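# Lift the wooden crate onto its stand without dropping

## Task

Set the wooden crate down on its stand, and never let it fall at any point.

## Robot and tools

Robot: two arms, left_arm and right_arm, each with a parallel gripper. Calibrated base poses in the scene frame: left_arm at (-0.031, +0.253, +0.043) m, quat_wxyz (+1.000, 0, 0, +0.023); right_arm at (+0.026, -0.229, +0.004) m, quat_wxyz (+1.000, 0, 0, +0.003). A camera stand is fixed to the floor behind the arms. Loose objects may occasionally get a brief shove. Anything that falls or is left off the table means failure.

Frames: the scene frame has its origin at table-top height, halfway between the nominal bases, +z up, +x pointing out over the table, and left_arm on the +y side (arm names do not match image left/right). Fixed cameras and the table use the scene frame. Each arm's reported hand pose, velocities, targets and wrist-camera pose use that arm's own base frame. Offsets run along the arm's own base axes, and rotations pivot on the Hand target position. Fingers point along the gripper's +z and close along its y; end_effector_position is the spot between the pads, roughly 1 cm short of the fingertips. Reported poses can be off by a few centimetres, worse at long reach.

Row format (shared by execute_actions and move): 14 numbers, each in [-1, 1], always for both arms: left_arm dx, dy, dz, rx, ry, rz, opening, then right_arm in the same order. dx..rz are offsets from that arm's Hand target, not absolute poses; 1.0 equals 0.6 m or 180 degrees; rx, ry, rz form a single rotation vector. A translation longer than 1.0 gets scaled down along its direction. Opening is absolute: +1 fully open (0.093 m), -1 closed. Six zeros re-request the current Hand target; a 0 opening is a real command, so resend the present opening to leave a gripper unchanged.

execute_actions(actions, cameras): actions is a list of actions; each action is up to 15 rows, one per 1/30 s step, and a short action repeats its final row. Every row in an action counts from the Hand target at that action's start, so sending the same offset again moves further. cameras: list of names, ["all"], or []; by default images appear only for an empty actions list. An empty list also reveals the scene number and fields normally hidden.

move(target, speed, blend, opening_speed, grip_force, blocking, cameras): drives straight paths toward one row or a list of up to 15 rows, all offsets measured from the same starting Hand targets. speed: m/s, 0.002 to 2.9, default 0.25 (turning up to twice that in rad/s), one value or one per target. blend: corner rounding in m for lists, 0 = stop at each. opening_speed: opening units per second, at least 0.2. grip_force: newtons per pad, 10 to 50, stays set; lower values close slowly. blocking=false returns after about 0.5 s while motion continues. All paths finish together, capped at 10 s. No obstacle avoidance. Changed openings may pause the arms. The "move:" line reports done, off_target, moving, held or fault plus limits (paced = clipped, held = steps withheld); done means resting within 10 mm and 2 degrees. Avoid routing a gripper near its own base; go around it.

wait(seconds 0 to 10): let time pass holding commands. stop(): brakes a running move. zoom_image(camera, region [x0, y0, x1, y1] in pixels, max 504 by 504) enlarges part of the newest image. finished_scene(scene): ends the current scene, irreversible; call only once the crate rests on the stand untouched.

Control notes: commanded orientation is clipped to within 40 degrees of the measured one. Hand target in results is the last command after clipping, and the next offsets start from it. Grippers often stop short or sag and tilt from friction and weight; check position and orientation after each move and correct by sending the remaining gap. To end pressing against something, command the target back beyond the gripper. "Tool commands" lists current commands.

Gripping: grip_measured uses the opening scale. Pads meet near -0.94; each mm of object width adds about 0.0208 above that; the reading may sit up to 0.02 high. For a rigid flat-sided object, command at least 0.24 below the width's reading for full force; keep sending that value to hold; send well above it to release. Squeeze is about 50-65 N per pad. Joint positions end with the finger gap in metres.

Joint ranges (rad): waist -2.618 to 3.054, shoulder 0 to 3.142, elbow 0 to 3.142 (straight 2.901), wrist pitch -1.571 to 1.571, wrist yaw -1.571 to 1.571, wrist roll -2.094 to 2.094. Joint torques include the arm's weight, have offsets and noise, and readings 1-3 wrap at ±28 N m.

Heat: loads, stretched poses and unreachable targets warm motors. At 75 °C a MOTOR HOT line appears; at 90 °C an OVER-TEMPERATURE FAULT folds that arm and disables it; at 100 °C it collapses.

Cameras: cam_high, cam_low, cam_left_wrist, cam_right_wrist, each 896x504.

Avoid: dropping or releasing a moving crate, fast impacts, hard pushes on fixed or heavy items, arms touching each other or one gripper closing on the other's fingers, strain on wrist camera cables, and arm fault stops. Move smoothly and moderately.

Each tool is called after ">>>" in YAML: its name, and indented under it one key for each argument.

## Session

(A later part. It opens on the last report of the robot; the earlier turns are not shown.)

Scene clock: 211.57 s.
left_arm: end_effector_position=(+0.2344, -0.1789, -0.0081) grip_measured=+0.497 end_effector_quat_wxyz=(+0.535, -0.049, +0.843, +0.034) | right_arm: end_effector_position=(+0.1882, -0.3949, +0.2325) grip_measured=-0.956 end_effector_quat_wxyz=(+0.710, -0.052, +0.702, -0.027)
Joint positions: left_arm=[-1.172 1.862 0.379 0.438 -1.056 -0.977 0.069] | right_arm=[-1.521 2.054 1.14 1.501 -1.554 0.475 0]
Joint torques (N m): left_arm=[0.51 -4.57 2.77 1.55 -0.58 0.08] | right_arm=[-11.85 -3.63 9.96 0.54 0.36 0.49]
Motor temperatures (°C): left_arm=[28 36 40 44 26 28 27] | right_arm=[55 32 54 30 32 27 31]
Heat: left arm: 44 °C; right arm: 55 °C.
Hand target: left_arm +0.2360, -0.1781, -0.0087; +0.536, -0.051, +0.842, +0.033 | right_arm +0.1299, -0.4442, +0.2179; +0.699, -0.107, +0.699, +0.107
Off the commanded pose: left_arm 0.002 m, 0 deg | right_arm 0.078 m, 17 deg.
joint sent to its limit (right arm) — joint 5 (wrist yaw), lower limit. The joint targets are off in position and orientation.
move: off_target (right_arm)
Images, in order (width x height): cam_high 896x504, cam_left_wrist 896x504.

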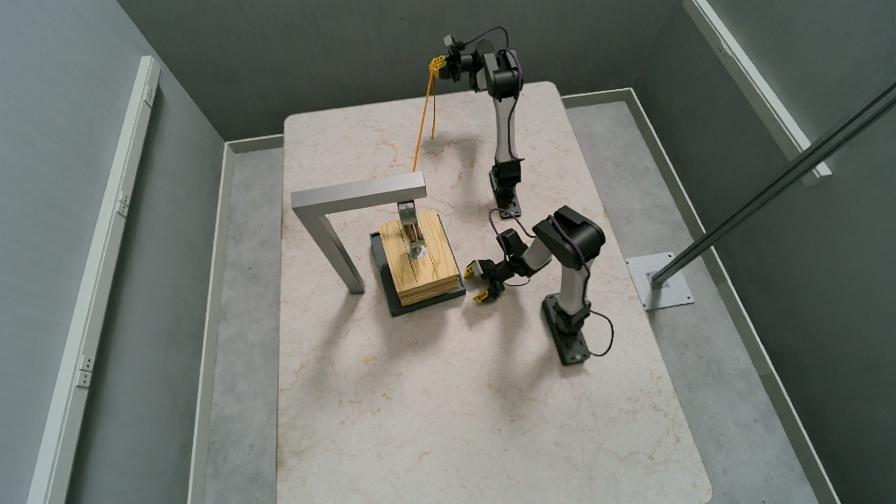

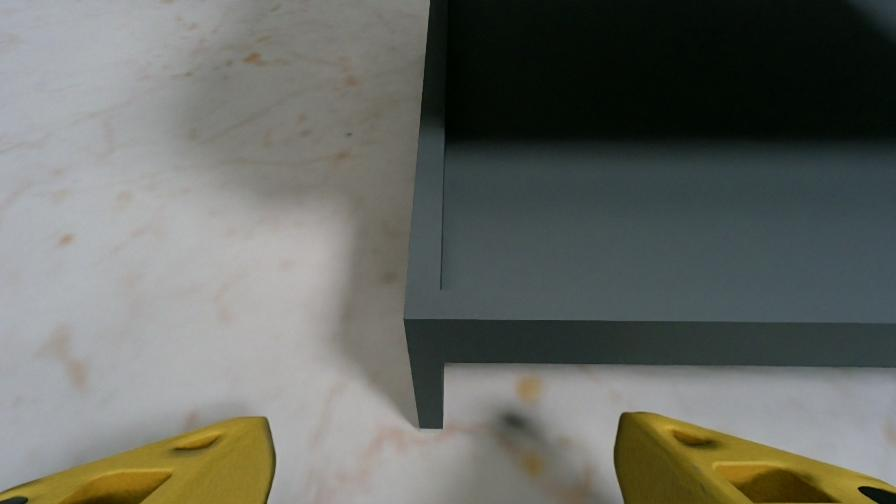

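>>> move:
  target:
    - [0,0.0,-0.012,0,-0.075,0,0.5,0,0,0,0,0,0,-1]
    - [0.045,0.012,-0.02,0,-0.075,0,0.5,0,0,0,0,0,0,-1]
  cameras: ["cam_left_wrist","cam_high"]
  speed: 0.06

Scene clock: 216.47 s.
left_arm: end_effector_position=(+0.2601, -0.1661, -0.0197) grip_measured=+0.497 end_effector_quat_wxyz=(+0.630, -0.062, +0.773, +0.042) | right_arm: end_effector_position=(+0.1882, -0.3949, +0.2325) grip_measured=-0.956 end_effector_quat_wxyz=(+0.710, -0.052, +0.702, -0.027)
Joint positions: left_arm=[-1.1 2.353 0.323 1.456 -1.19 -0.555 0.069] | right_arm=[-1.521 2.054 1.14 1.501 -1.554 0.475 0]
Joint torques (N m): left_arm=[0.8 -4.22 0.44 2.48 -0.02 0.33] | right_arm=[-11.84 -3.63 9.95 0.54 0.36 0.49]
Motor temperatures (°C): left_arm=[28 36 40 44 26 28 27] | right_arm=[55 32 54 30 32 27 31]
Heat: left arm: 44 °C; right arm: 55 °C.
Hand target: left_arm +0.2630, -0.1709, -0.0207; +0.631, -0.055, +0.773, +0.027 | right_arm +0.1299, -0.4442, +0.2179; +0.699, -0.107, +0.699, +0.107
Off the commanded pose: left_arm 0.006 m, 2 deg | right_arm 0.078 m, 17 deg.
joint sent to its limit (right arm) — joint 5 (wrist yaw), lower limit. The joint targets are off in position and orientation.
move: off_target (right_arm)
Images, in order (width x height): cam_high 896x504, cam_left_wrist 896x504.

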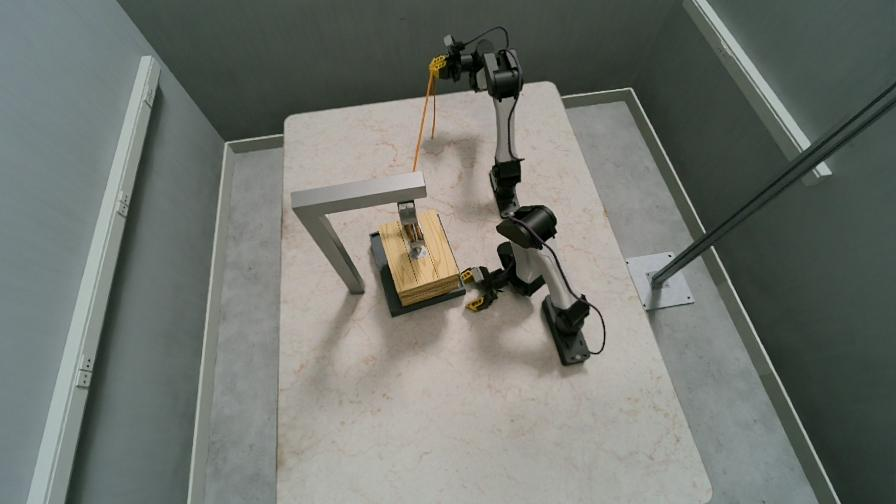

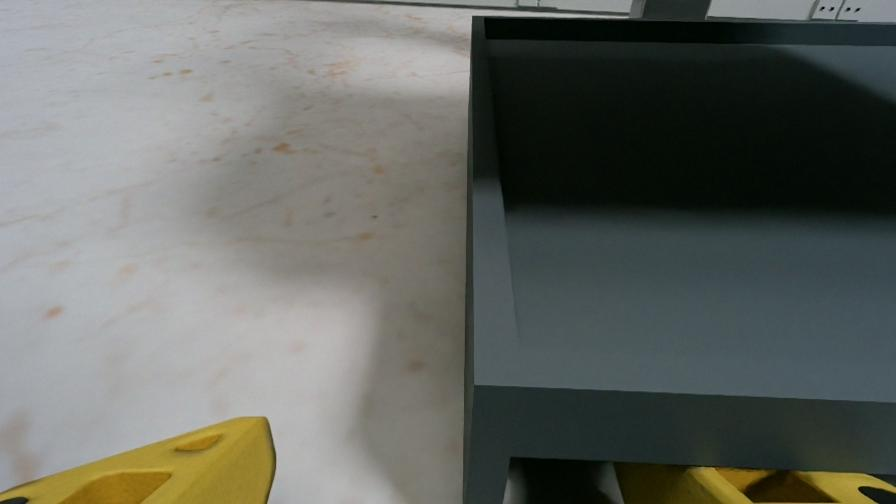

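>>> move:
  target:
    - [0.008,0.0,0,0,0,0,-1,0,0,0,0,0,0,-1]
  cameras: ["cam_left_wrist"]
  speed: 0.06
  opening_speed: 0.8

>>> move:
  target:
    - [0.0,0.048,0.003,0,0,0,-1,0,0,0,0,0,0,-1]
  cameras: ["cam_left_wrist","cam_high","cam_low"]
  speed: 0.05

>>> zoom_image:
  camera: "cam_high"
  region: [360, 180, 520, 380]

Scene clock: 220.57 s.
left_arm: end_effector_position=(+0.2669, -0.1734, -0.0200) grip_measured=-0.915 end_effector_quat_wxyz=(+0.628, -0.051, +0.775, +0.041) | right_arm: end_effector_position=(+0.1882, -0.3949, +0.2325) grip_measured=-0.956 end_effector_quat_wxyz=(+0.710, -0.052, +0.702, -0.027)
Joint positions: left_arm=[-1.082 2.353 0.348 1.461 -1.159 -0.507 0.001] | right_arm=[-1.521 2.054 1.14 1.501 -1.554 0.475 0]
Joint torques (N m): left_arm=[0.98 -4.14 -0.75 2.61 -0.13 0.04] | right_arm=[-11.85 -3.63 9.96 0.54 0.36 0.5]
Motor temperatures (°C): left_arm=[28 35 39 45 26 28 27] | right_arm=[55 32 54 29 32 27 31]
Heat: left arm: 45 °C; right arm: 55 °C.
Hand target: left_arm +0.2677, -0.1709, -0.0207; +0.631, -0.055, +0.773, +0.027 | right_arm +0.1299, -0.4442, +0.2179; +0.699, -0.107, +0.699, +0.107
Off the commanded pose: left_arm 0.003 m, 2 deg | right_arm 0.078 m, 17 deg.
joint sent to its limit (right arm) — joint 5 (wrist yaw), lower limit. The joint targets are off in position and orientation.
move: off_target (right_arm)
Images, in order (width x height): cam_left_wrist 896x504.

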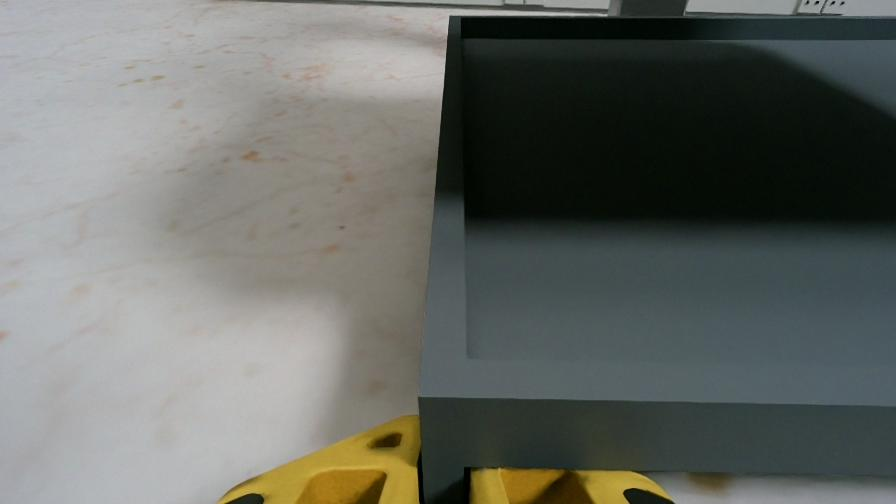

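Scene clock: 221.50 s.
left_arm: end_effector_position=(+0.2673, -0.1537, -0.0203) grip_measured=-0.926 end_effector_quat_wxyz=(+0.614, -0.052, +0.786, +0.048) | right_arm: end_effector_position=(+0.1882, -0.3949, +0.2325) grip_measured=-0.956 end_effector_quat_wxyz=(+0.710, -0.052, +0.702, -0.027)
Joint positions: left_arm=[-1.033 2.323 0.287 1.463 -1.111 -0.513 0.001] | right_arm=[-1.521 2.054 1.14 1.501 -1.554 0.475 0]
Joint torques (N m): left_arm=[2.59 -3.82 -2.89 2.88 -0.15 0.01] | right_arm=[-11.85 -3.63 9.96 0.54 0.37 0.49]
Motor temperatures (°C): left_arm=[28 35 39 45 26 28 27] | right_arm=[55 32 54 29 32 27 31]
Heat: left arm: 45 °C; right arm: 55 °C.
Hand target: left_arm +0.2678, -0.1421, -0.0190; +0.631, -0.055, +0.773, +0.027 | right_arm +0.1299, -0.4442, +0.2179; +0.699, -0.107, +0.699, +0.107
Off the commanded pose: left_arm 0.012 m, 3 deg | right_arm 0.078 m, 17 deg.
joint sent to its limit (left arm) — joint 4 (wrist pitch), upper limit. The joint targets are off in orientation, not in position.
joint sent to its limit (right arm) — joint 5 (wrist yaw), lower limit. The joint targets are off in position and orientation.
move: off_target (left_arm, right_arm)
Images, in order (width x height): cam_high 896x504, cam_low 896x504, cam_left_wrist 896x504.

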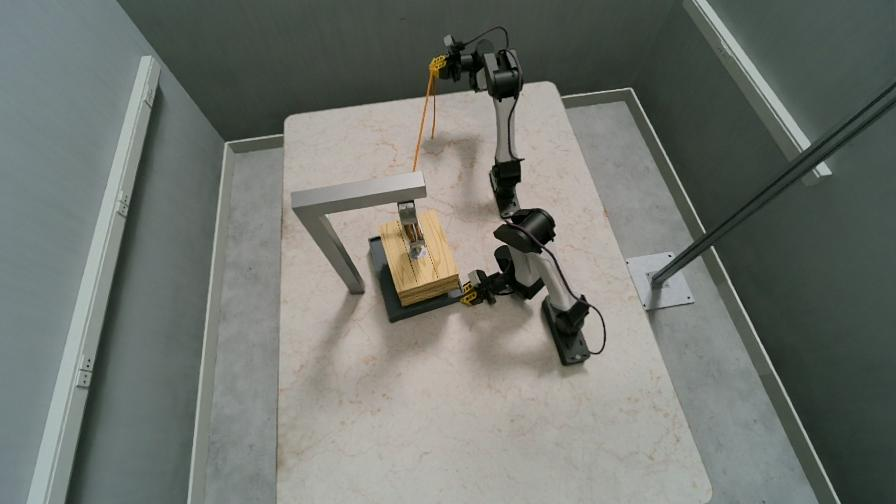

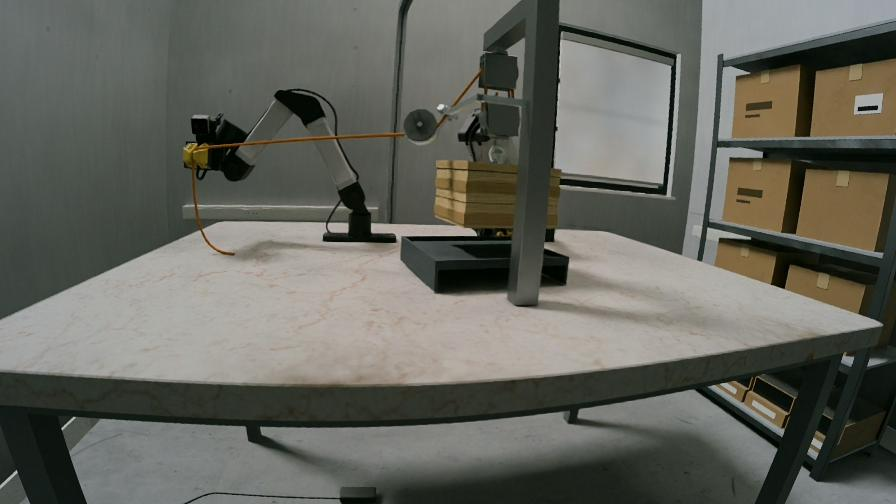

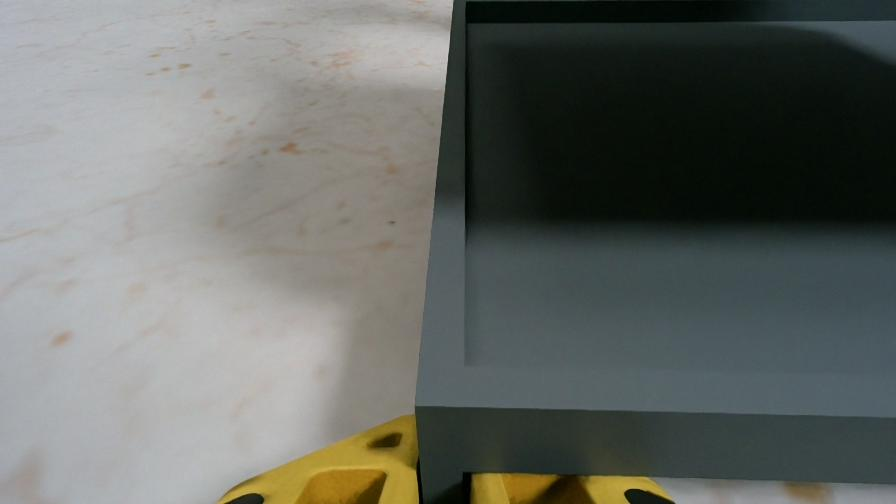

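Scaled by 2.520 from the camera's 896x504 image, which has a finer 1280x720 frame.

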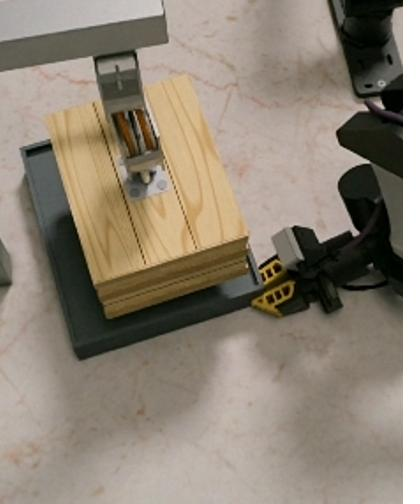

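>>> move:
  target:
    - [-0.02,0.027,0.0,0,0,0,-1,0,0,0,0,0,0,-1]
  cameras: ["cam_left_wrist","cam_high"]
  speed: 0.05

>>> zoom_image:
  camera: "cam_high"
  region: [360, 180, 520, 380]

Scene clock: 224.90 s.
left_arm: end_effector_position=(+0.2576, -0.1356, -0.0202) grip_measured=-0.927 end_effector_quat_wxyz=(+0.608, -0.060, +0.790, +0.054) | right_arm: end_effector_position=(+0.1882, -0.3949, +0.2325) grip_measured=-0.956 end_effector_quat_wxyz=(+0.710, -0.052, +0.702, -0.027)
Joint positions: left_arm=[-1.032 2.31 0.223 1.463 -1.121 -0.563 0.001] | right_arm=[-1.521 2.054 1.14 1.501 -1.554 0.475 0]
Joint torques (N m): left_arm=[1.48 -3.19 -3.32 2.84 -0.24 -0.04] | right_arm=[-11.85 -3.63 9.95 0.54 0.36 0.49]
Motor temperatures (°C): left_arm=[28 35 39 47 26 28 27] | right_arm=[55 32 55 29 32 27 31]
Heat: left arm: 47 °C; right arm: 55 °C.
Hand target: left_arm +0.2558, -0.1258, -0.0189; +0.631, -0.055, +0.773, +0.027 | right_arm +0.1299, -0.4442, +0.2179; +0.699, -0.107, +0.699, +0.107
Off the commanded pose: left_arm 0.010 m, 5 deg | right_arm 0.078 m, 17 deg.
joint sent to its limit (left arm) — joint 4 (wrist pitch), upper limit. The joint targets are off in orientation, not in position.
joint sent to its limit (right arm) — joint 5 (wrist yaw), lower limit. The joint targets are off in position and orientation.
move: off_target (left_arm, right_arm)
Images, in order (width x height): cam_high 896x504, cam_left_wrist 896x504.

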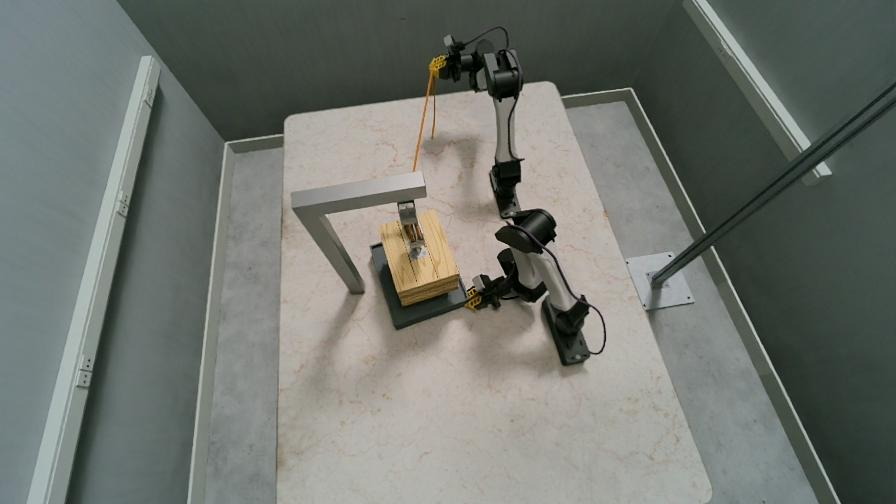

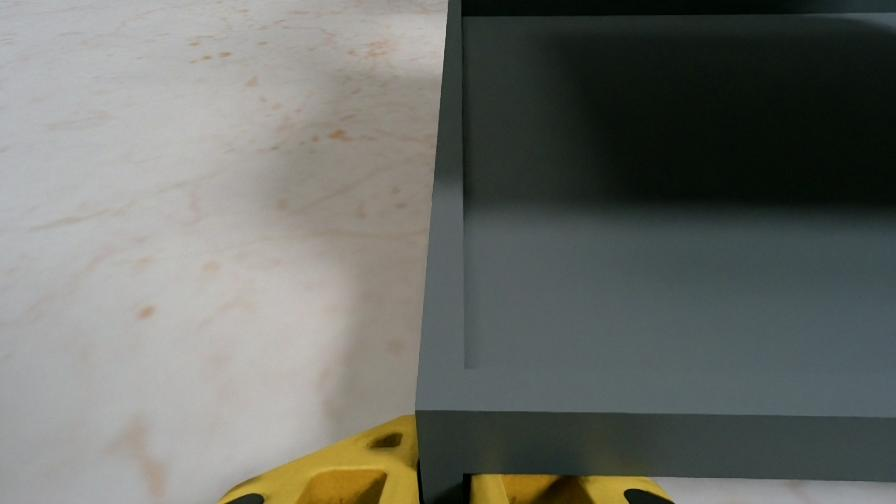

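Scaled by 2.520 from the camera's 896x504 image, which has a finer 1280x720 frame.

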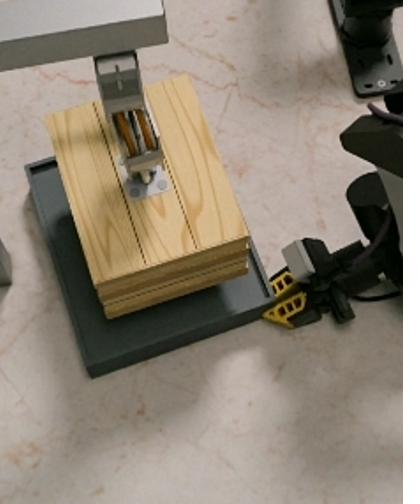

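>>> move:
  target:
    - [0.0,-0.045,0.0,0,0,0,-1,0,0,0,0,0,0,-1]
  cameras: ["cam_left_wrist","cam_high"]
  speed: 0.05

>>> zoom_image:
  camera: "cam_high"
  region: [360, 180, 520, 380]

Scene clock: 227.60 s.
left_arm: end_effector_position=(+0.2539, -0.1419, -0.0199) grip_measured=-0.929 end_effector_quat_wxyz=(+0.622, -0.063, +0.778, +0.061) | right_arm: end_effector_position=(+0.1882, -0.3949, +0.2325) grip_measured=-0.956 end_effector_quat_wxyz=(+0.710, -0.052, +0.702, -0.027)
Joint positions: left_arm=[-1.077 2.341 0.252 1.462 -1.188 -0.574 0.001] | right_arm=[-1.521 2.054 1.14 1.501 -1.554 0.475 0]
Joint torques (N m): left_arm=[-0.77 -3.36 0.28 2.8 -0.03 0.3] | right_arm=[-11.84 -3.63 9.96 0.54 0.36 0.5]
Motor temperatures (°C): left_arm=[28 35 39 48 26 28 27] | right_arm=[55 32 55 29 32 27 31]
Heat: left arm: 48 °C; right arm: 55 °C.
Hand target: left_arm +0.2558, -0.1530, -0.0189; +0.631, -0.055, +0.773, +0.027 | right_arm +0.1299, -0.4442, +0.2179; +0.699, -0.107, +0.699, +0.107
Off the commanded pose: left_arm 0.011 m, 4 deg | right_arm 0.078 m, 17 deg.
joint sent to its limit (left arm) — joint 4 (wrist pitch), upper limit. The joint targets still meet the commanded pose.
joint sent to its limit (right arm) — joint 5 (wrist yaw), lower limit. The joint targets are off in position and orientation.
move: off_target (left_arm, right_arm)
Images, in order (width x height): cam_high 896x504, cam_left_wrist 896x504.

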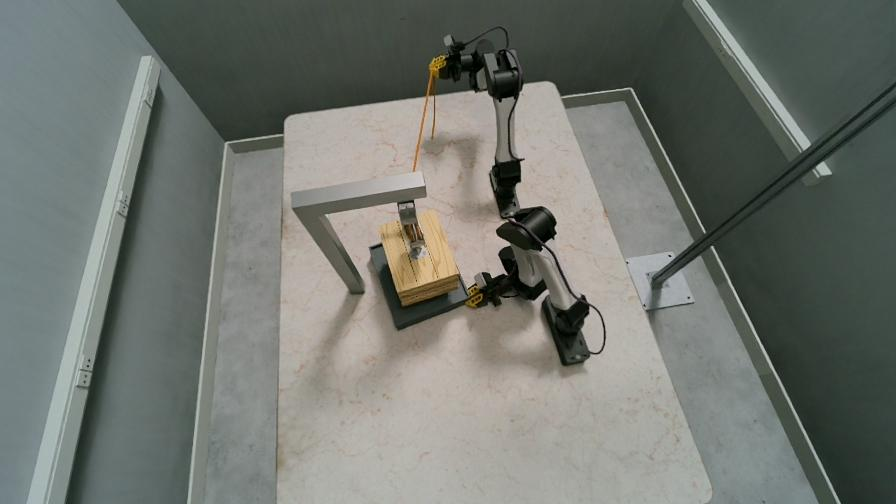

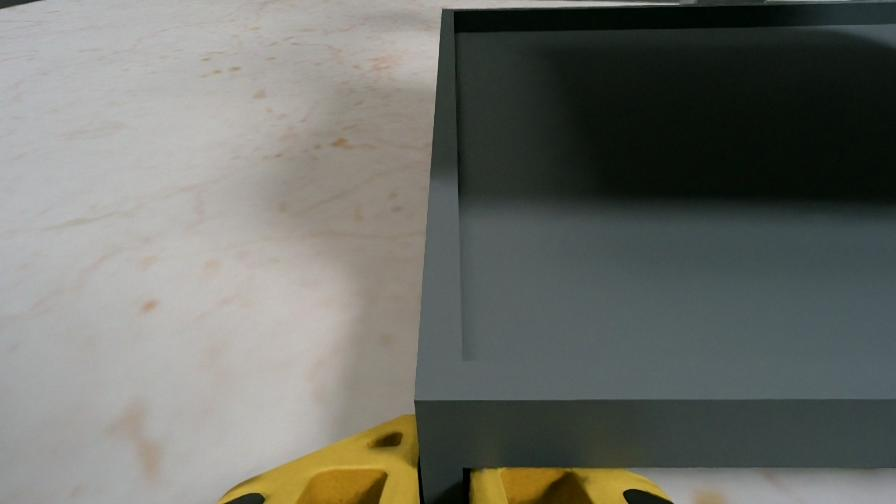

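Scaled by 2.520 from the camera's 896x504 image, which has a finer 1280x720 frame.

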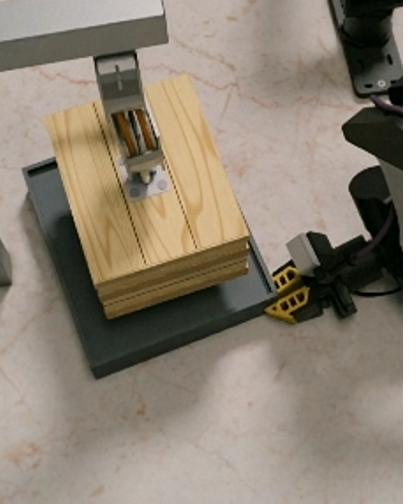

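>>> move:
  target:
    - [0.005,-0.02,0.0,0,0,-0.04,-1,0,0,0,0,0,0,-1]
  cameras: ["cam_left_wrist","cam_high","cam_low"]
  speed: 0.05

>>> zoom_image:
  camera: "cam_high"
  region: [360, 180, 520, 380]

>>> zoom_image:
  camera: "cam_low"
  region: [390, 120, 610, 310]

Scene clock: 230.83 s.
left_arm: end_effector_position=(+0.2541, -0.1448, -0.0199) grip_measured=-0.930 end_effector_quat_wxyz=(+0.617, -0.055, +0.783, +0.054) | right_arm: end_effector_position=(+0.1882, -0.3949, +0.2325) grip_measured=-0.956 end_effector_quat_wxyz=(+0.710, -0.052, +0.702, -0.027)
Joint positions: left_arm=[-1.075 2.329 0.246 1.462 -1.162 -0.563 0.001] | right_arm=[-1.521 2.054 1.14 1.501 -1.554 0.475 0]
Joint torques (N m): left_arm=[0.38 -5.97 -0.36 2.83 0.81 0.75] | right_arm=[-11.84 -3.63 9.95 0.54 0.37 0.49]
Motor temperatures (°C): left_arm=[28 35 38 49 26 28 27] | right_arm=[55 32 55 29 32 27 31]
Heat: left arm: 49 °C; right arm: 55 °C.
Hand target: left_arm +0.2588, -0.1650, -0.0189; +0.632, -0.006, +0.775, -0.013 | right_arm +0.1299, -0.4442, +0.2179; +0.699, -0.107, +0.699, +0.107
Off the commanded pose: left_arm 0.021 m, 10 deg | right_arm 0.078 m, 17 deg.
joint sent to its limit (left arm) — joint 4 (wrist pitch), upper limit. The joint targets are off in orientation, not in position.
joint sent to its limit (right arm) — joint 5 (wrist yaw), lower limit. The joint targets are off in position and orientation.
move: off_target (left_arm, right_arm)
Images, in order (width x height): cam_high 896x504, cam_low 896x504, cam_left_wrist 896x504.

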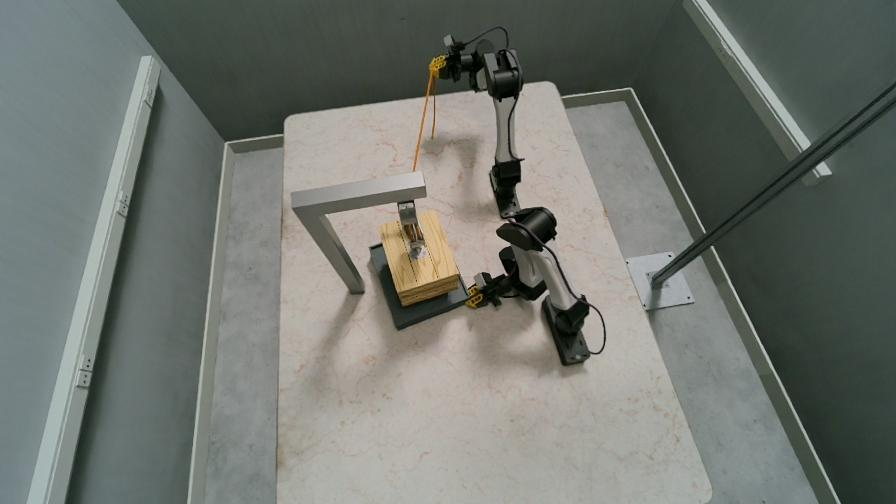

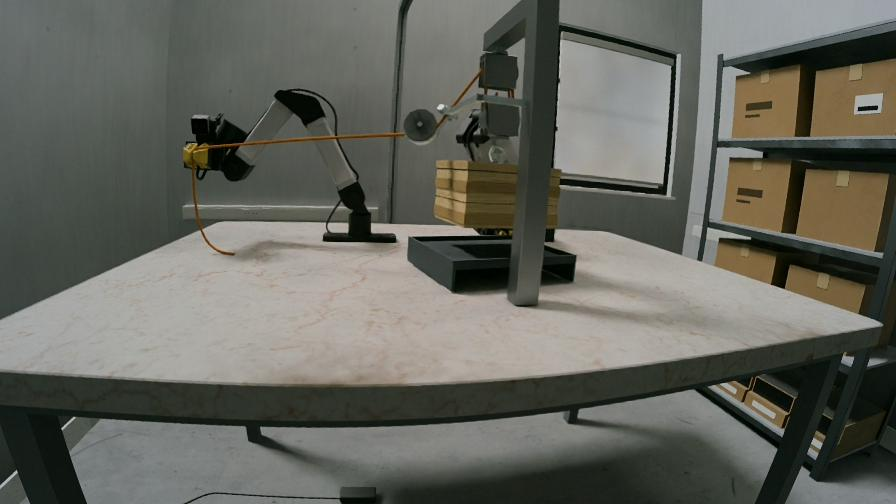

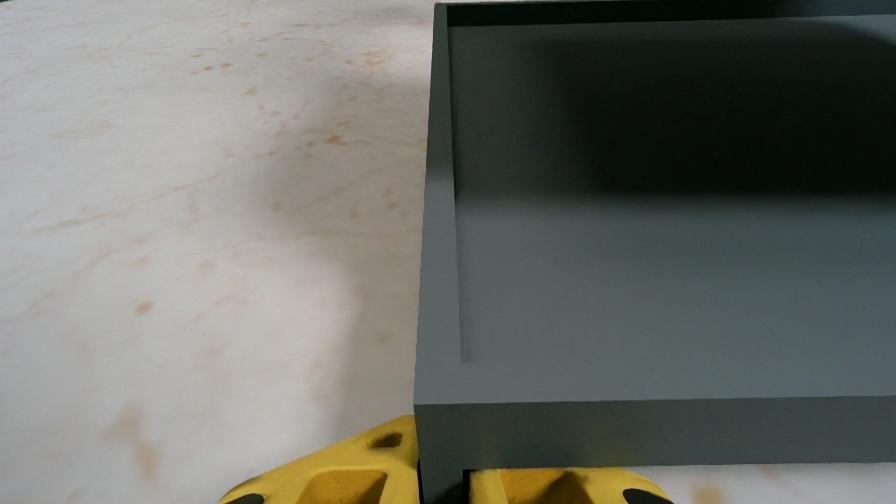

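Scaled by 2.520 from the camera's 896x504 image, which has a finer 1280x720 frame.

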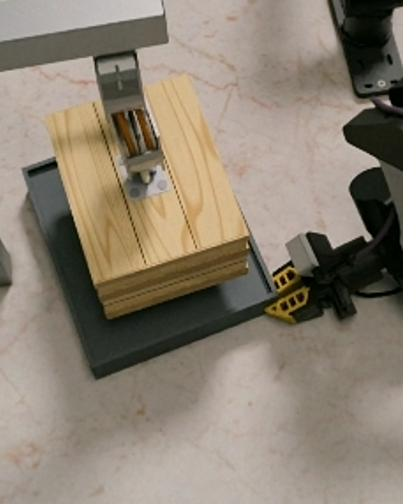

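Scaled by 2.291 from the camera's 896x504 image, which has a finer 1280x720 frame.

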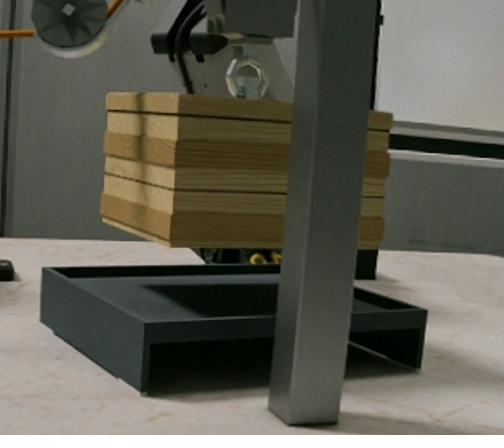

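>>> zoom_image:
  camera: "cam_high"
  region: [365, 205, 425, 265]

>>> zoom_image:
  camera: "cam_high"
  region: [385, 265, 475, 335]

>>> zoom_image:
  camera: "cam_high"
  region: [415, 205, 475, 265]

Scaled by 8.400 from the camera's 896x504 image, which has a finer 1280x720 frame.

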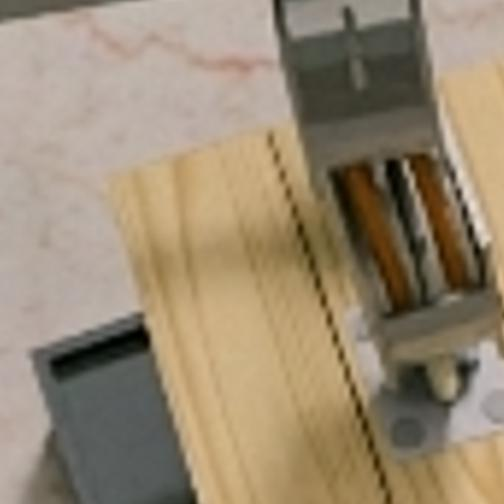

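Scaled by 5.600 from the camera's 896x504 image, which has a finer 1280x720 frame.

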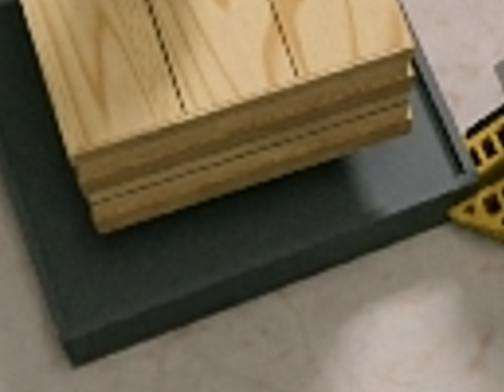

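Scaled by 8.400 from the camera's 896x504 image, which has a finer 1280x720 frame.

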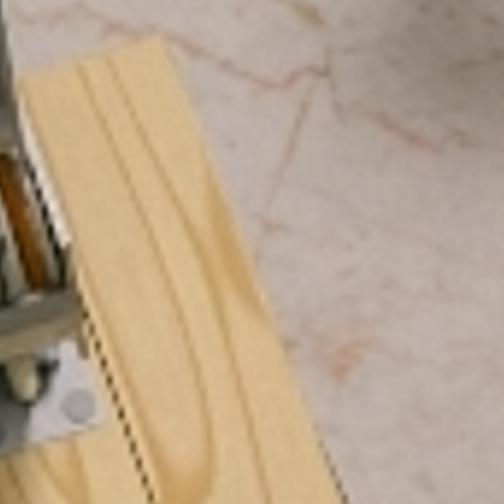

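>>> move:
  target:
    - [0.0,-0.02,0.0,0,0,0,-1,0,0,0,0,0,0,-1]
  cameras: ["cam_high"]
  speed: 0.04

>>> zoom_image:
  camera: "cam_high"
  region: [360, 205, 480, 335]

Scene clock: 236.57 s.
left_arm: end_effector_position=(+0.2574, -0.1529, -0.0196) grip_measured=-0.930 end_effector_quat_wxyz=(+0.618, -0.049, +0.783, +0.048) | right_arm: end_effector_position=(+0.1882, -0.3949, +0.2325) grip_measured=-0.956 end_effector_quat_wxyz=(+0.710, -0.052, +0.702, -0.027)
Joint positions: left_arm=[-1.074 2.326 0.266 1.461 -1.147 -0.542 0.001] | right_arm=[-1.521 2.054 1.14 1.501 -1.554 0.475 0]
Joint torques (N m): left_arm=[-1.85 -4.7 0.69 2.85 0.53 0.63] | right_arm=[-11.85 -3.63 9.95 0.54 0.36 0.5]
Motor temperatures (°C): left_arm=[28 35 38 50 26 28 28] | right_arm=[56 32 55 29 32 27 31]
Heat: left arm: 50 °C; right arm: 56 °C.
Hand target: left_arm +0.2588, -0.1769, -0.0189; +0.632, -0.006, +0.775, -0.013 | right_arm +0.1299, -0.4442, +0.2179; +0.699, -0.107, +0.699, +0.107
Off the commanded pose: left_arm 0.024 m, 9 deg | right_arm 0.078 m, 17 deg.
joint sent to its limit (left arm) — joint 4 (wrist pitch), upper limit. The joint targets are off in orientation, not in position.
joint sent to its limit (right arm) — joint 5 (wrist yaw), lower limit. The joint targets are off in position and orientation.
move: off_target (left_arm, right_arm)
Images, in order (width x height): cam_high 896x504.

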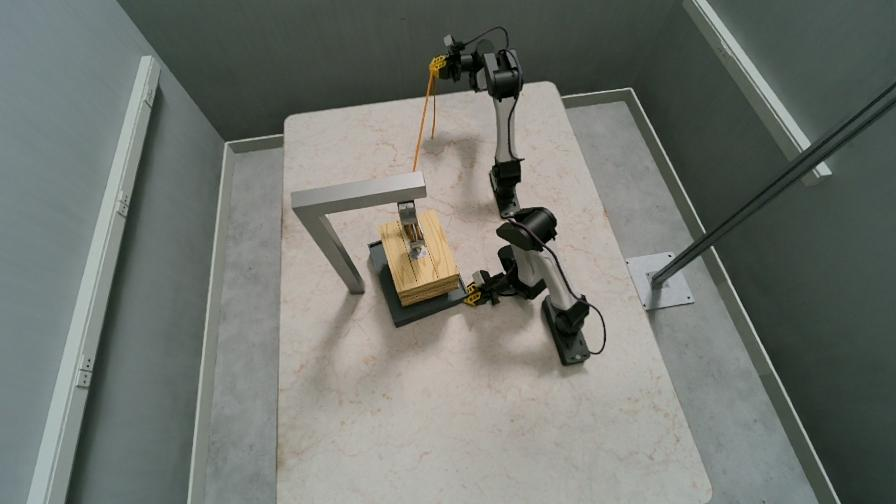

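Scaled by 3.877 from the camera's 896x504 image, which has a finer 1280x720 frame.

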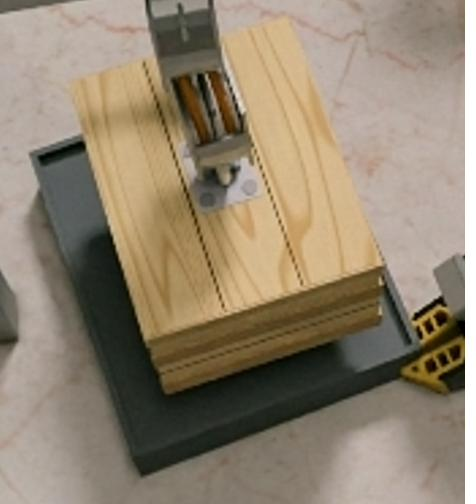

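>>> move:
  target:
    - [-0.012,-0.01,0.0,0,0,0,-1,0,0,0,0,0,0,-1]
  cameras: ["cam_high"]
  speed: 0.04

>>> zoom_image:
  camera: "cam_high"
  region: [360, 205, 480, 335]

Scene clock: 239.07 s.
left_arm: end_effector_position=(+0.2528, -0.1602, -0.0196) grip_measured=-0.930 end_effector_quat_wxyz=(+0.622, -0.040, +0.781, +0.044) | right_arm: end_effector_position=(+0.1882, -0.3949, +0.2325) grip_measured=-0.956 end_effector_quat_wxyz=(+0.710, -0.052, +0.702, -0.027)
Joint positions: left_arm=[-1.108 2.335 0.274 1.461 -1.165 -0.542 0.001] | right_arm=[-1.521 2.054 1.14 1.501 -1.554 0.475 0]
Joint torques (N m): left_arm=[-2.55 -4.42 0.34 2.84 0.42 0.47] | right_arm=[-11.85 -3.63 9.96 0.54 0.36 0.5]
Motor temperatures (°C): left_arm=[28 35 38 50 26 28 28] | right_arm=[56 32 55 29 32 27 31]
Heat: left arm: 50 °C; right arm: 56 °C.
Hand target: left_arm +0.2516, -0.1828, -0.0189; +0.632, -0.006, +0.775, -0.013 | right_arm +0.1299, -0.4442, +0.2179; +0.699, -0.107, +0.699, +0.107
Off the commanded pose: left_arm 0.023 m, 8 deg | right_arm 0.078 m, 17 deg.
joint sent to its limit (left arm) — joint 4 (wrist pitch), upper limit. The joint targets still meet the commanded pose.
joint sent to its limit (right arm) — joint 5 (wrist yaw), lower limit. The joint targets are off in position and orientation.
move: off_target (left_arm, right_arm)
Images, in order (width x height): cam_high 896x504.

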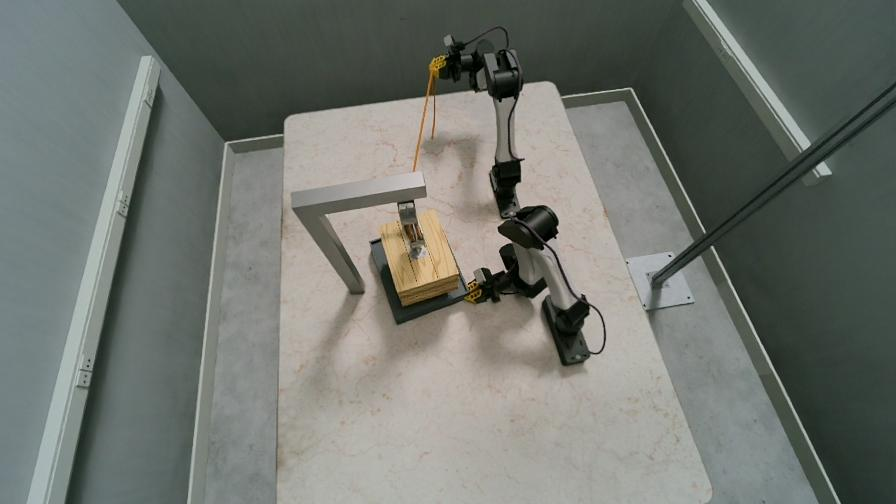

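Scaled by 3.877 from the camera's 896x504 image, which has a finer 1280x720 frame.

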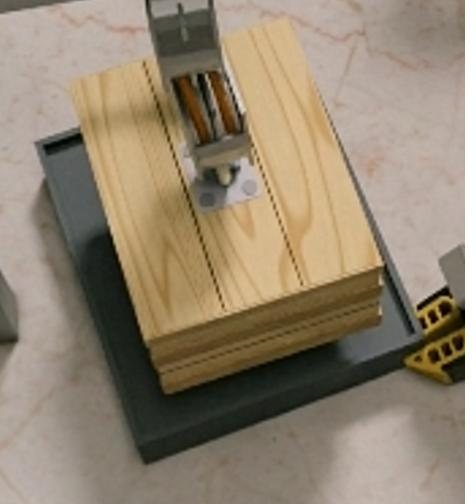

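>>> move:
  target:
    - [0,0,0.0,0,0,0,-1,0.03,0.1,-0.02,0,0,0,-1]
  cameras: ["all"]
  speed: 0.04

>>> zoom_image:
  camera: "cam_high"
  region: [360, 205, 480, 335]

>>> zoom_image:
  camera: "cam_low"
  region: [390, 120, 610, 310]

Scene clock: 245.97 s.
left_arm: end_effector_position=(+0.2528, -0.1602, -0.0196) grip_measured=-0.930 end_effector_quat_wxyz=(+0.622, -0.040, +0.781, +0.044) | right_arm: end_effector_position=(+0.1727, -0.3733, +0.2001) grip_measured=-0.956 end_effector_quat_wxyz=(+0.710, +0.007, +0.704, +0.004)
Joint positions: left_arm=[-1.108 2.335 0.274 1.461 -1.165 -0.542 0.001] | right_arm=[-1.559 2.016 0.955 1.501 -1.553 0.457 0]
Joint torques (N m): left_arm=[-2.51 -4.46 0.32 2.83 0.4 0.49] | right_arm=[-5.37 -9.32 5.37 1.27 0.27 0.11]
Motor temperatures (°C): left_arm=[28 35 37 51 26 28 28] | right_arm=[55 33 54 30 32 27 31]
Heat: left arm: 51 °C; right arm: 55 °C.
Hand target: left_arm +0.2516, -0.1828, -0.0189; +0.632, -0.006, +0.775, -0.013 | right_arm +0.1479, -0.3842, +0.2058; +0.699, -0.106, +0.699, +0.107
Off the commanded pose: left_arm 0.023 m, 8 deg | right_arm 0.028 m, 18 deg.
joint sent to its limit (left arm) — joint 4 (wrist pitch), upper limit. The joint targets still meet the commanded pose.
joint sent to its limit (right arm) — joint 5 (wrist yaw), lower limit. The joint targets are off in orientation, not in position.
move: off_target (left_arm, right_arm)

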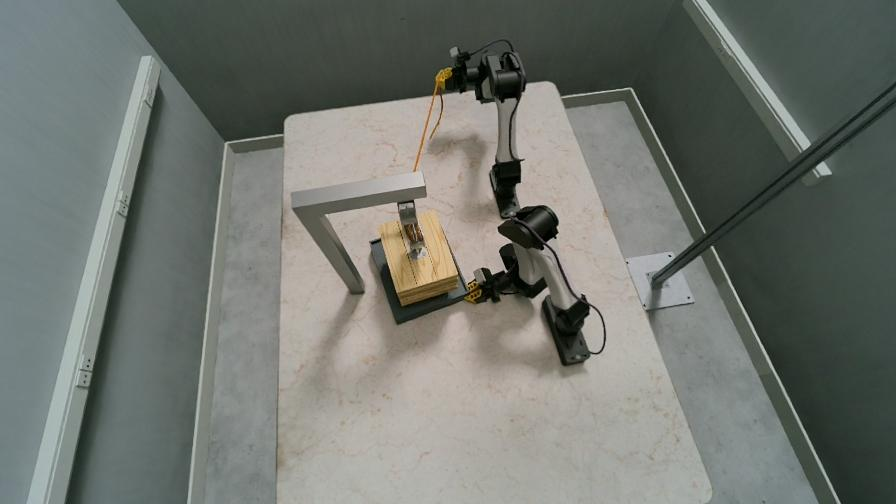

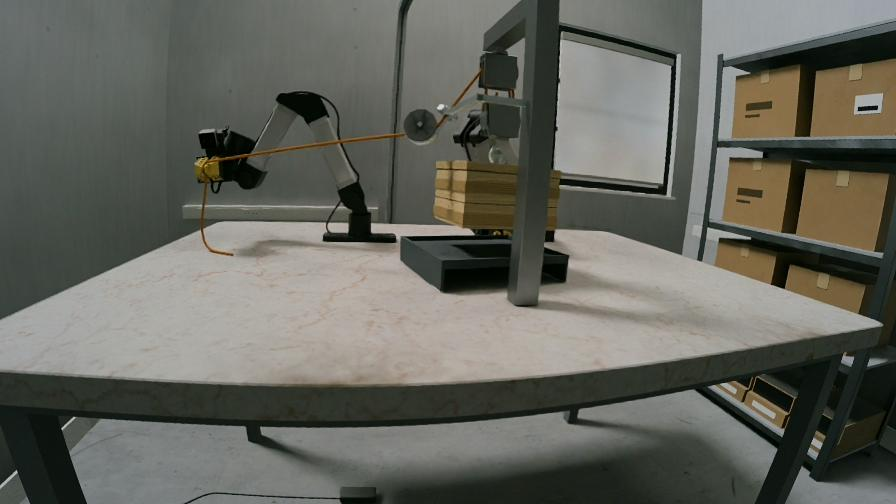

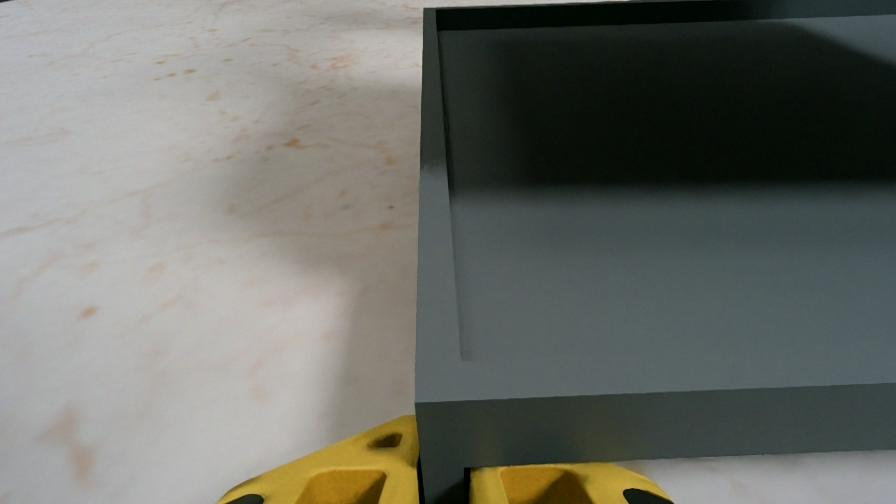

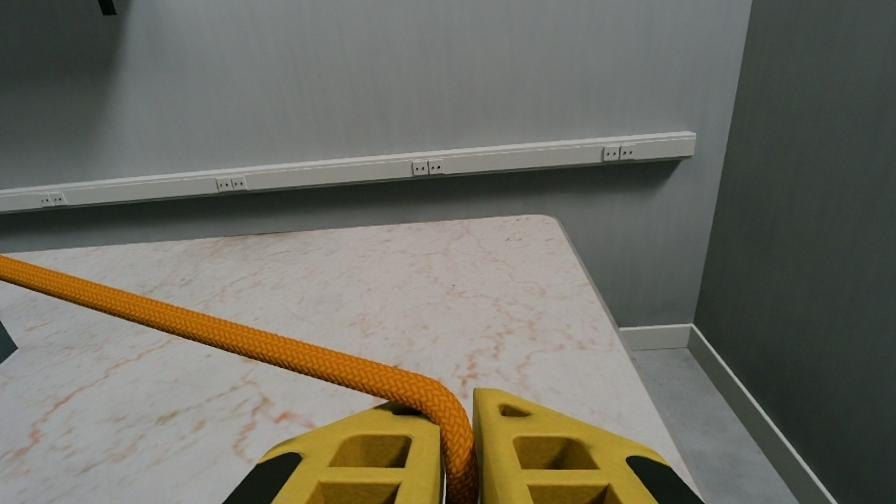

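Scaled by 3.877 from the camera's 896x504 image, which has a finer 1280x720 frame.

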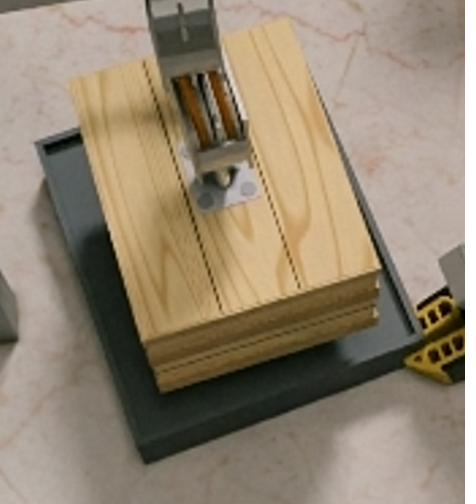

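Scaled by 2.291 from the camera's 896x504 image, which has a finer 1280x720 frame.

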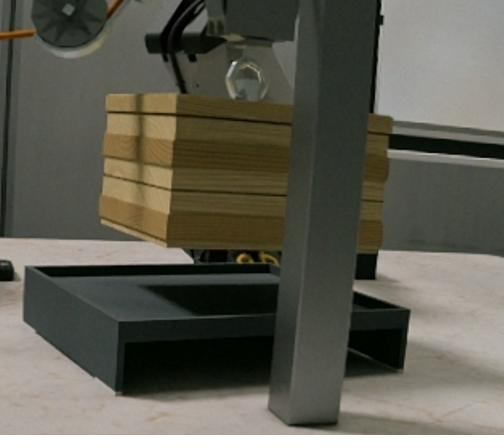

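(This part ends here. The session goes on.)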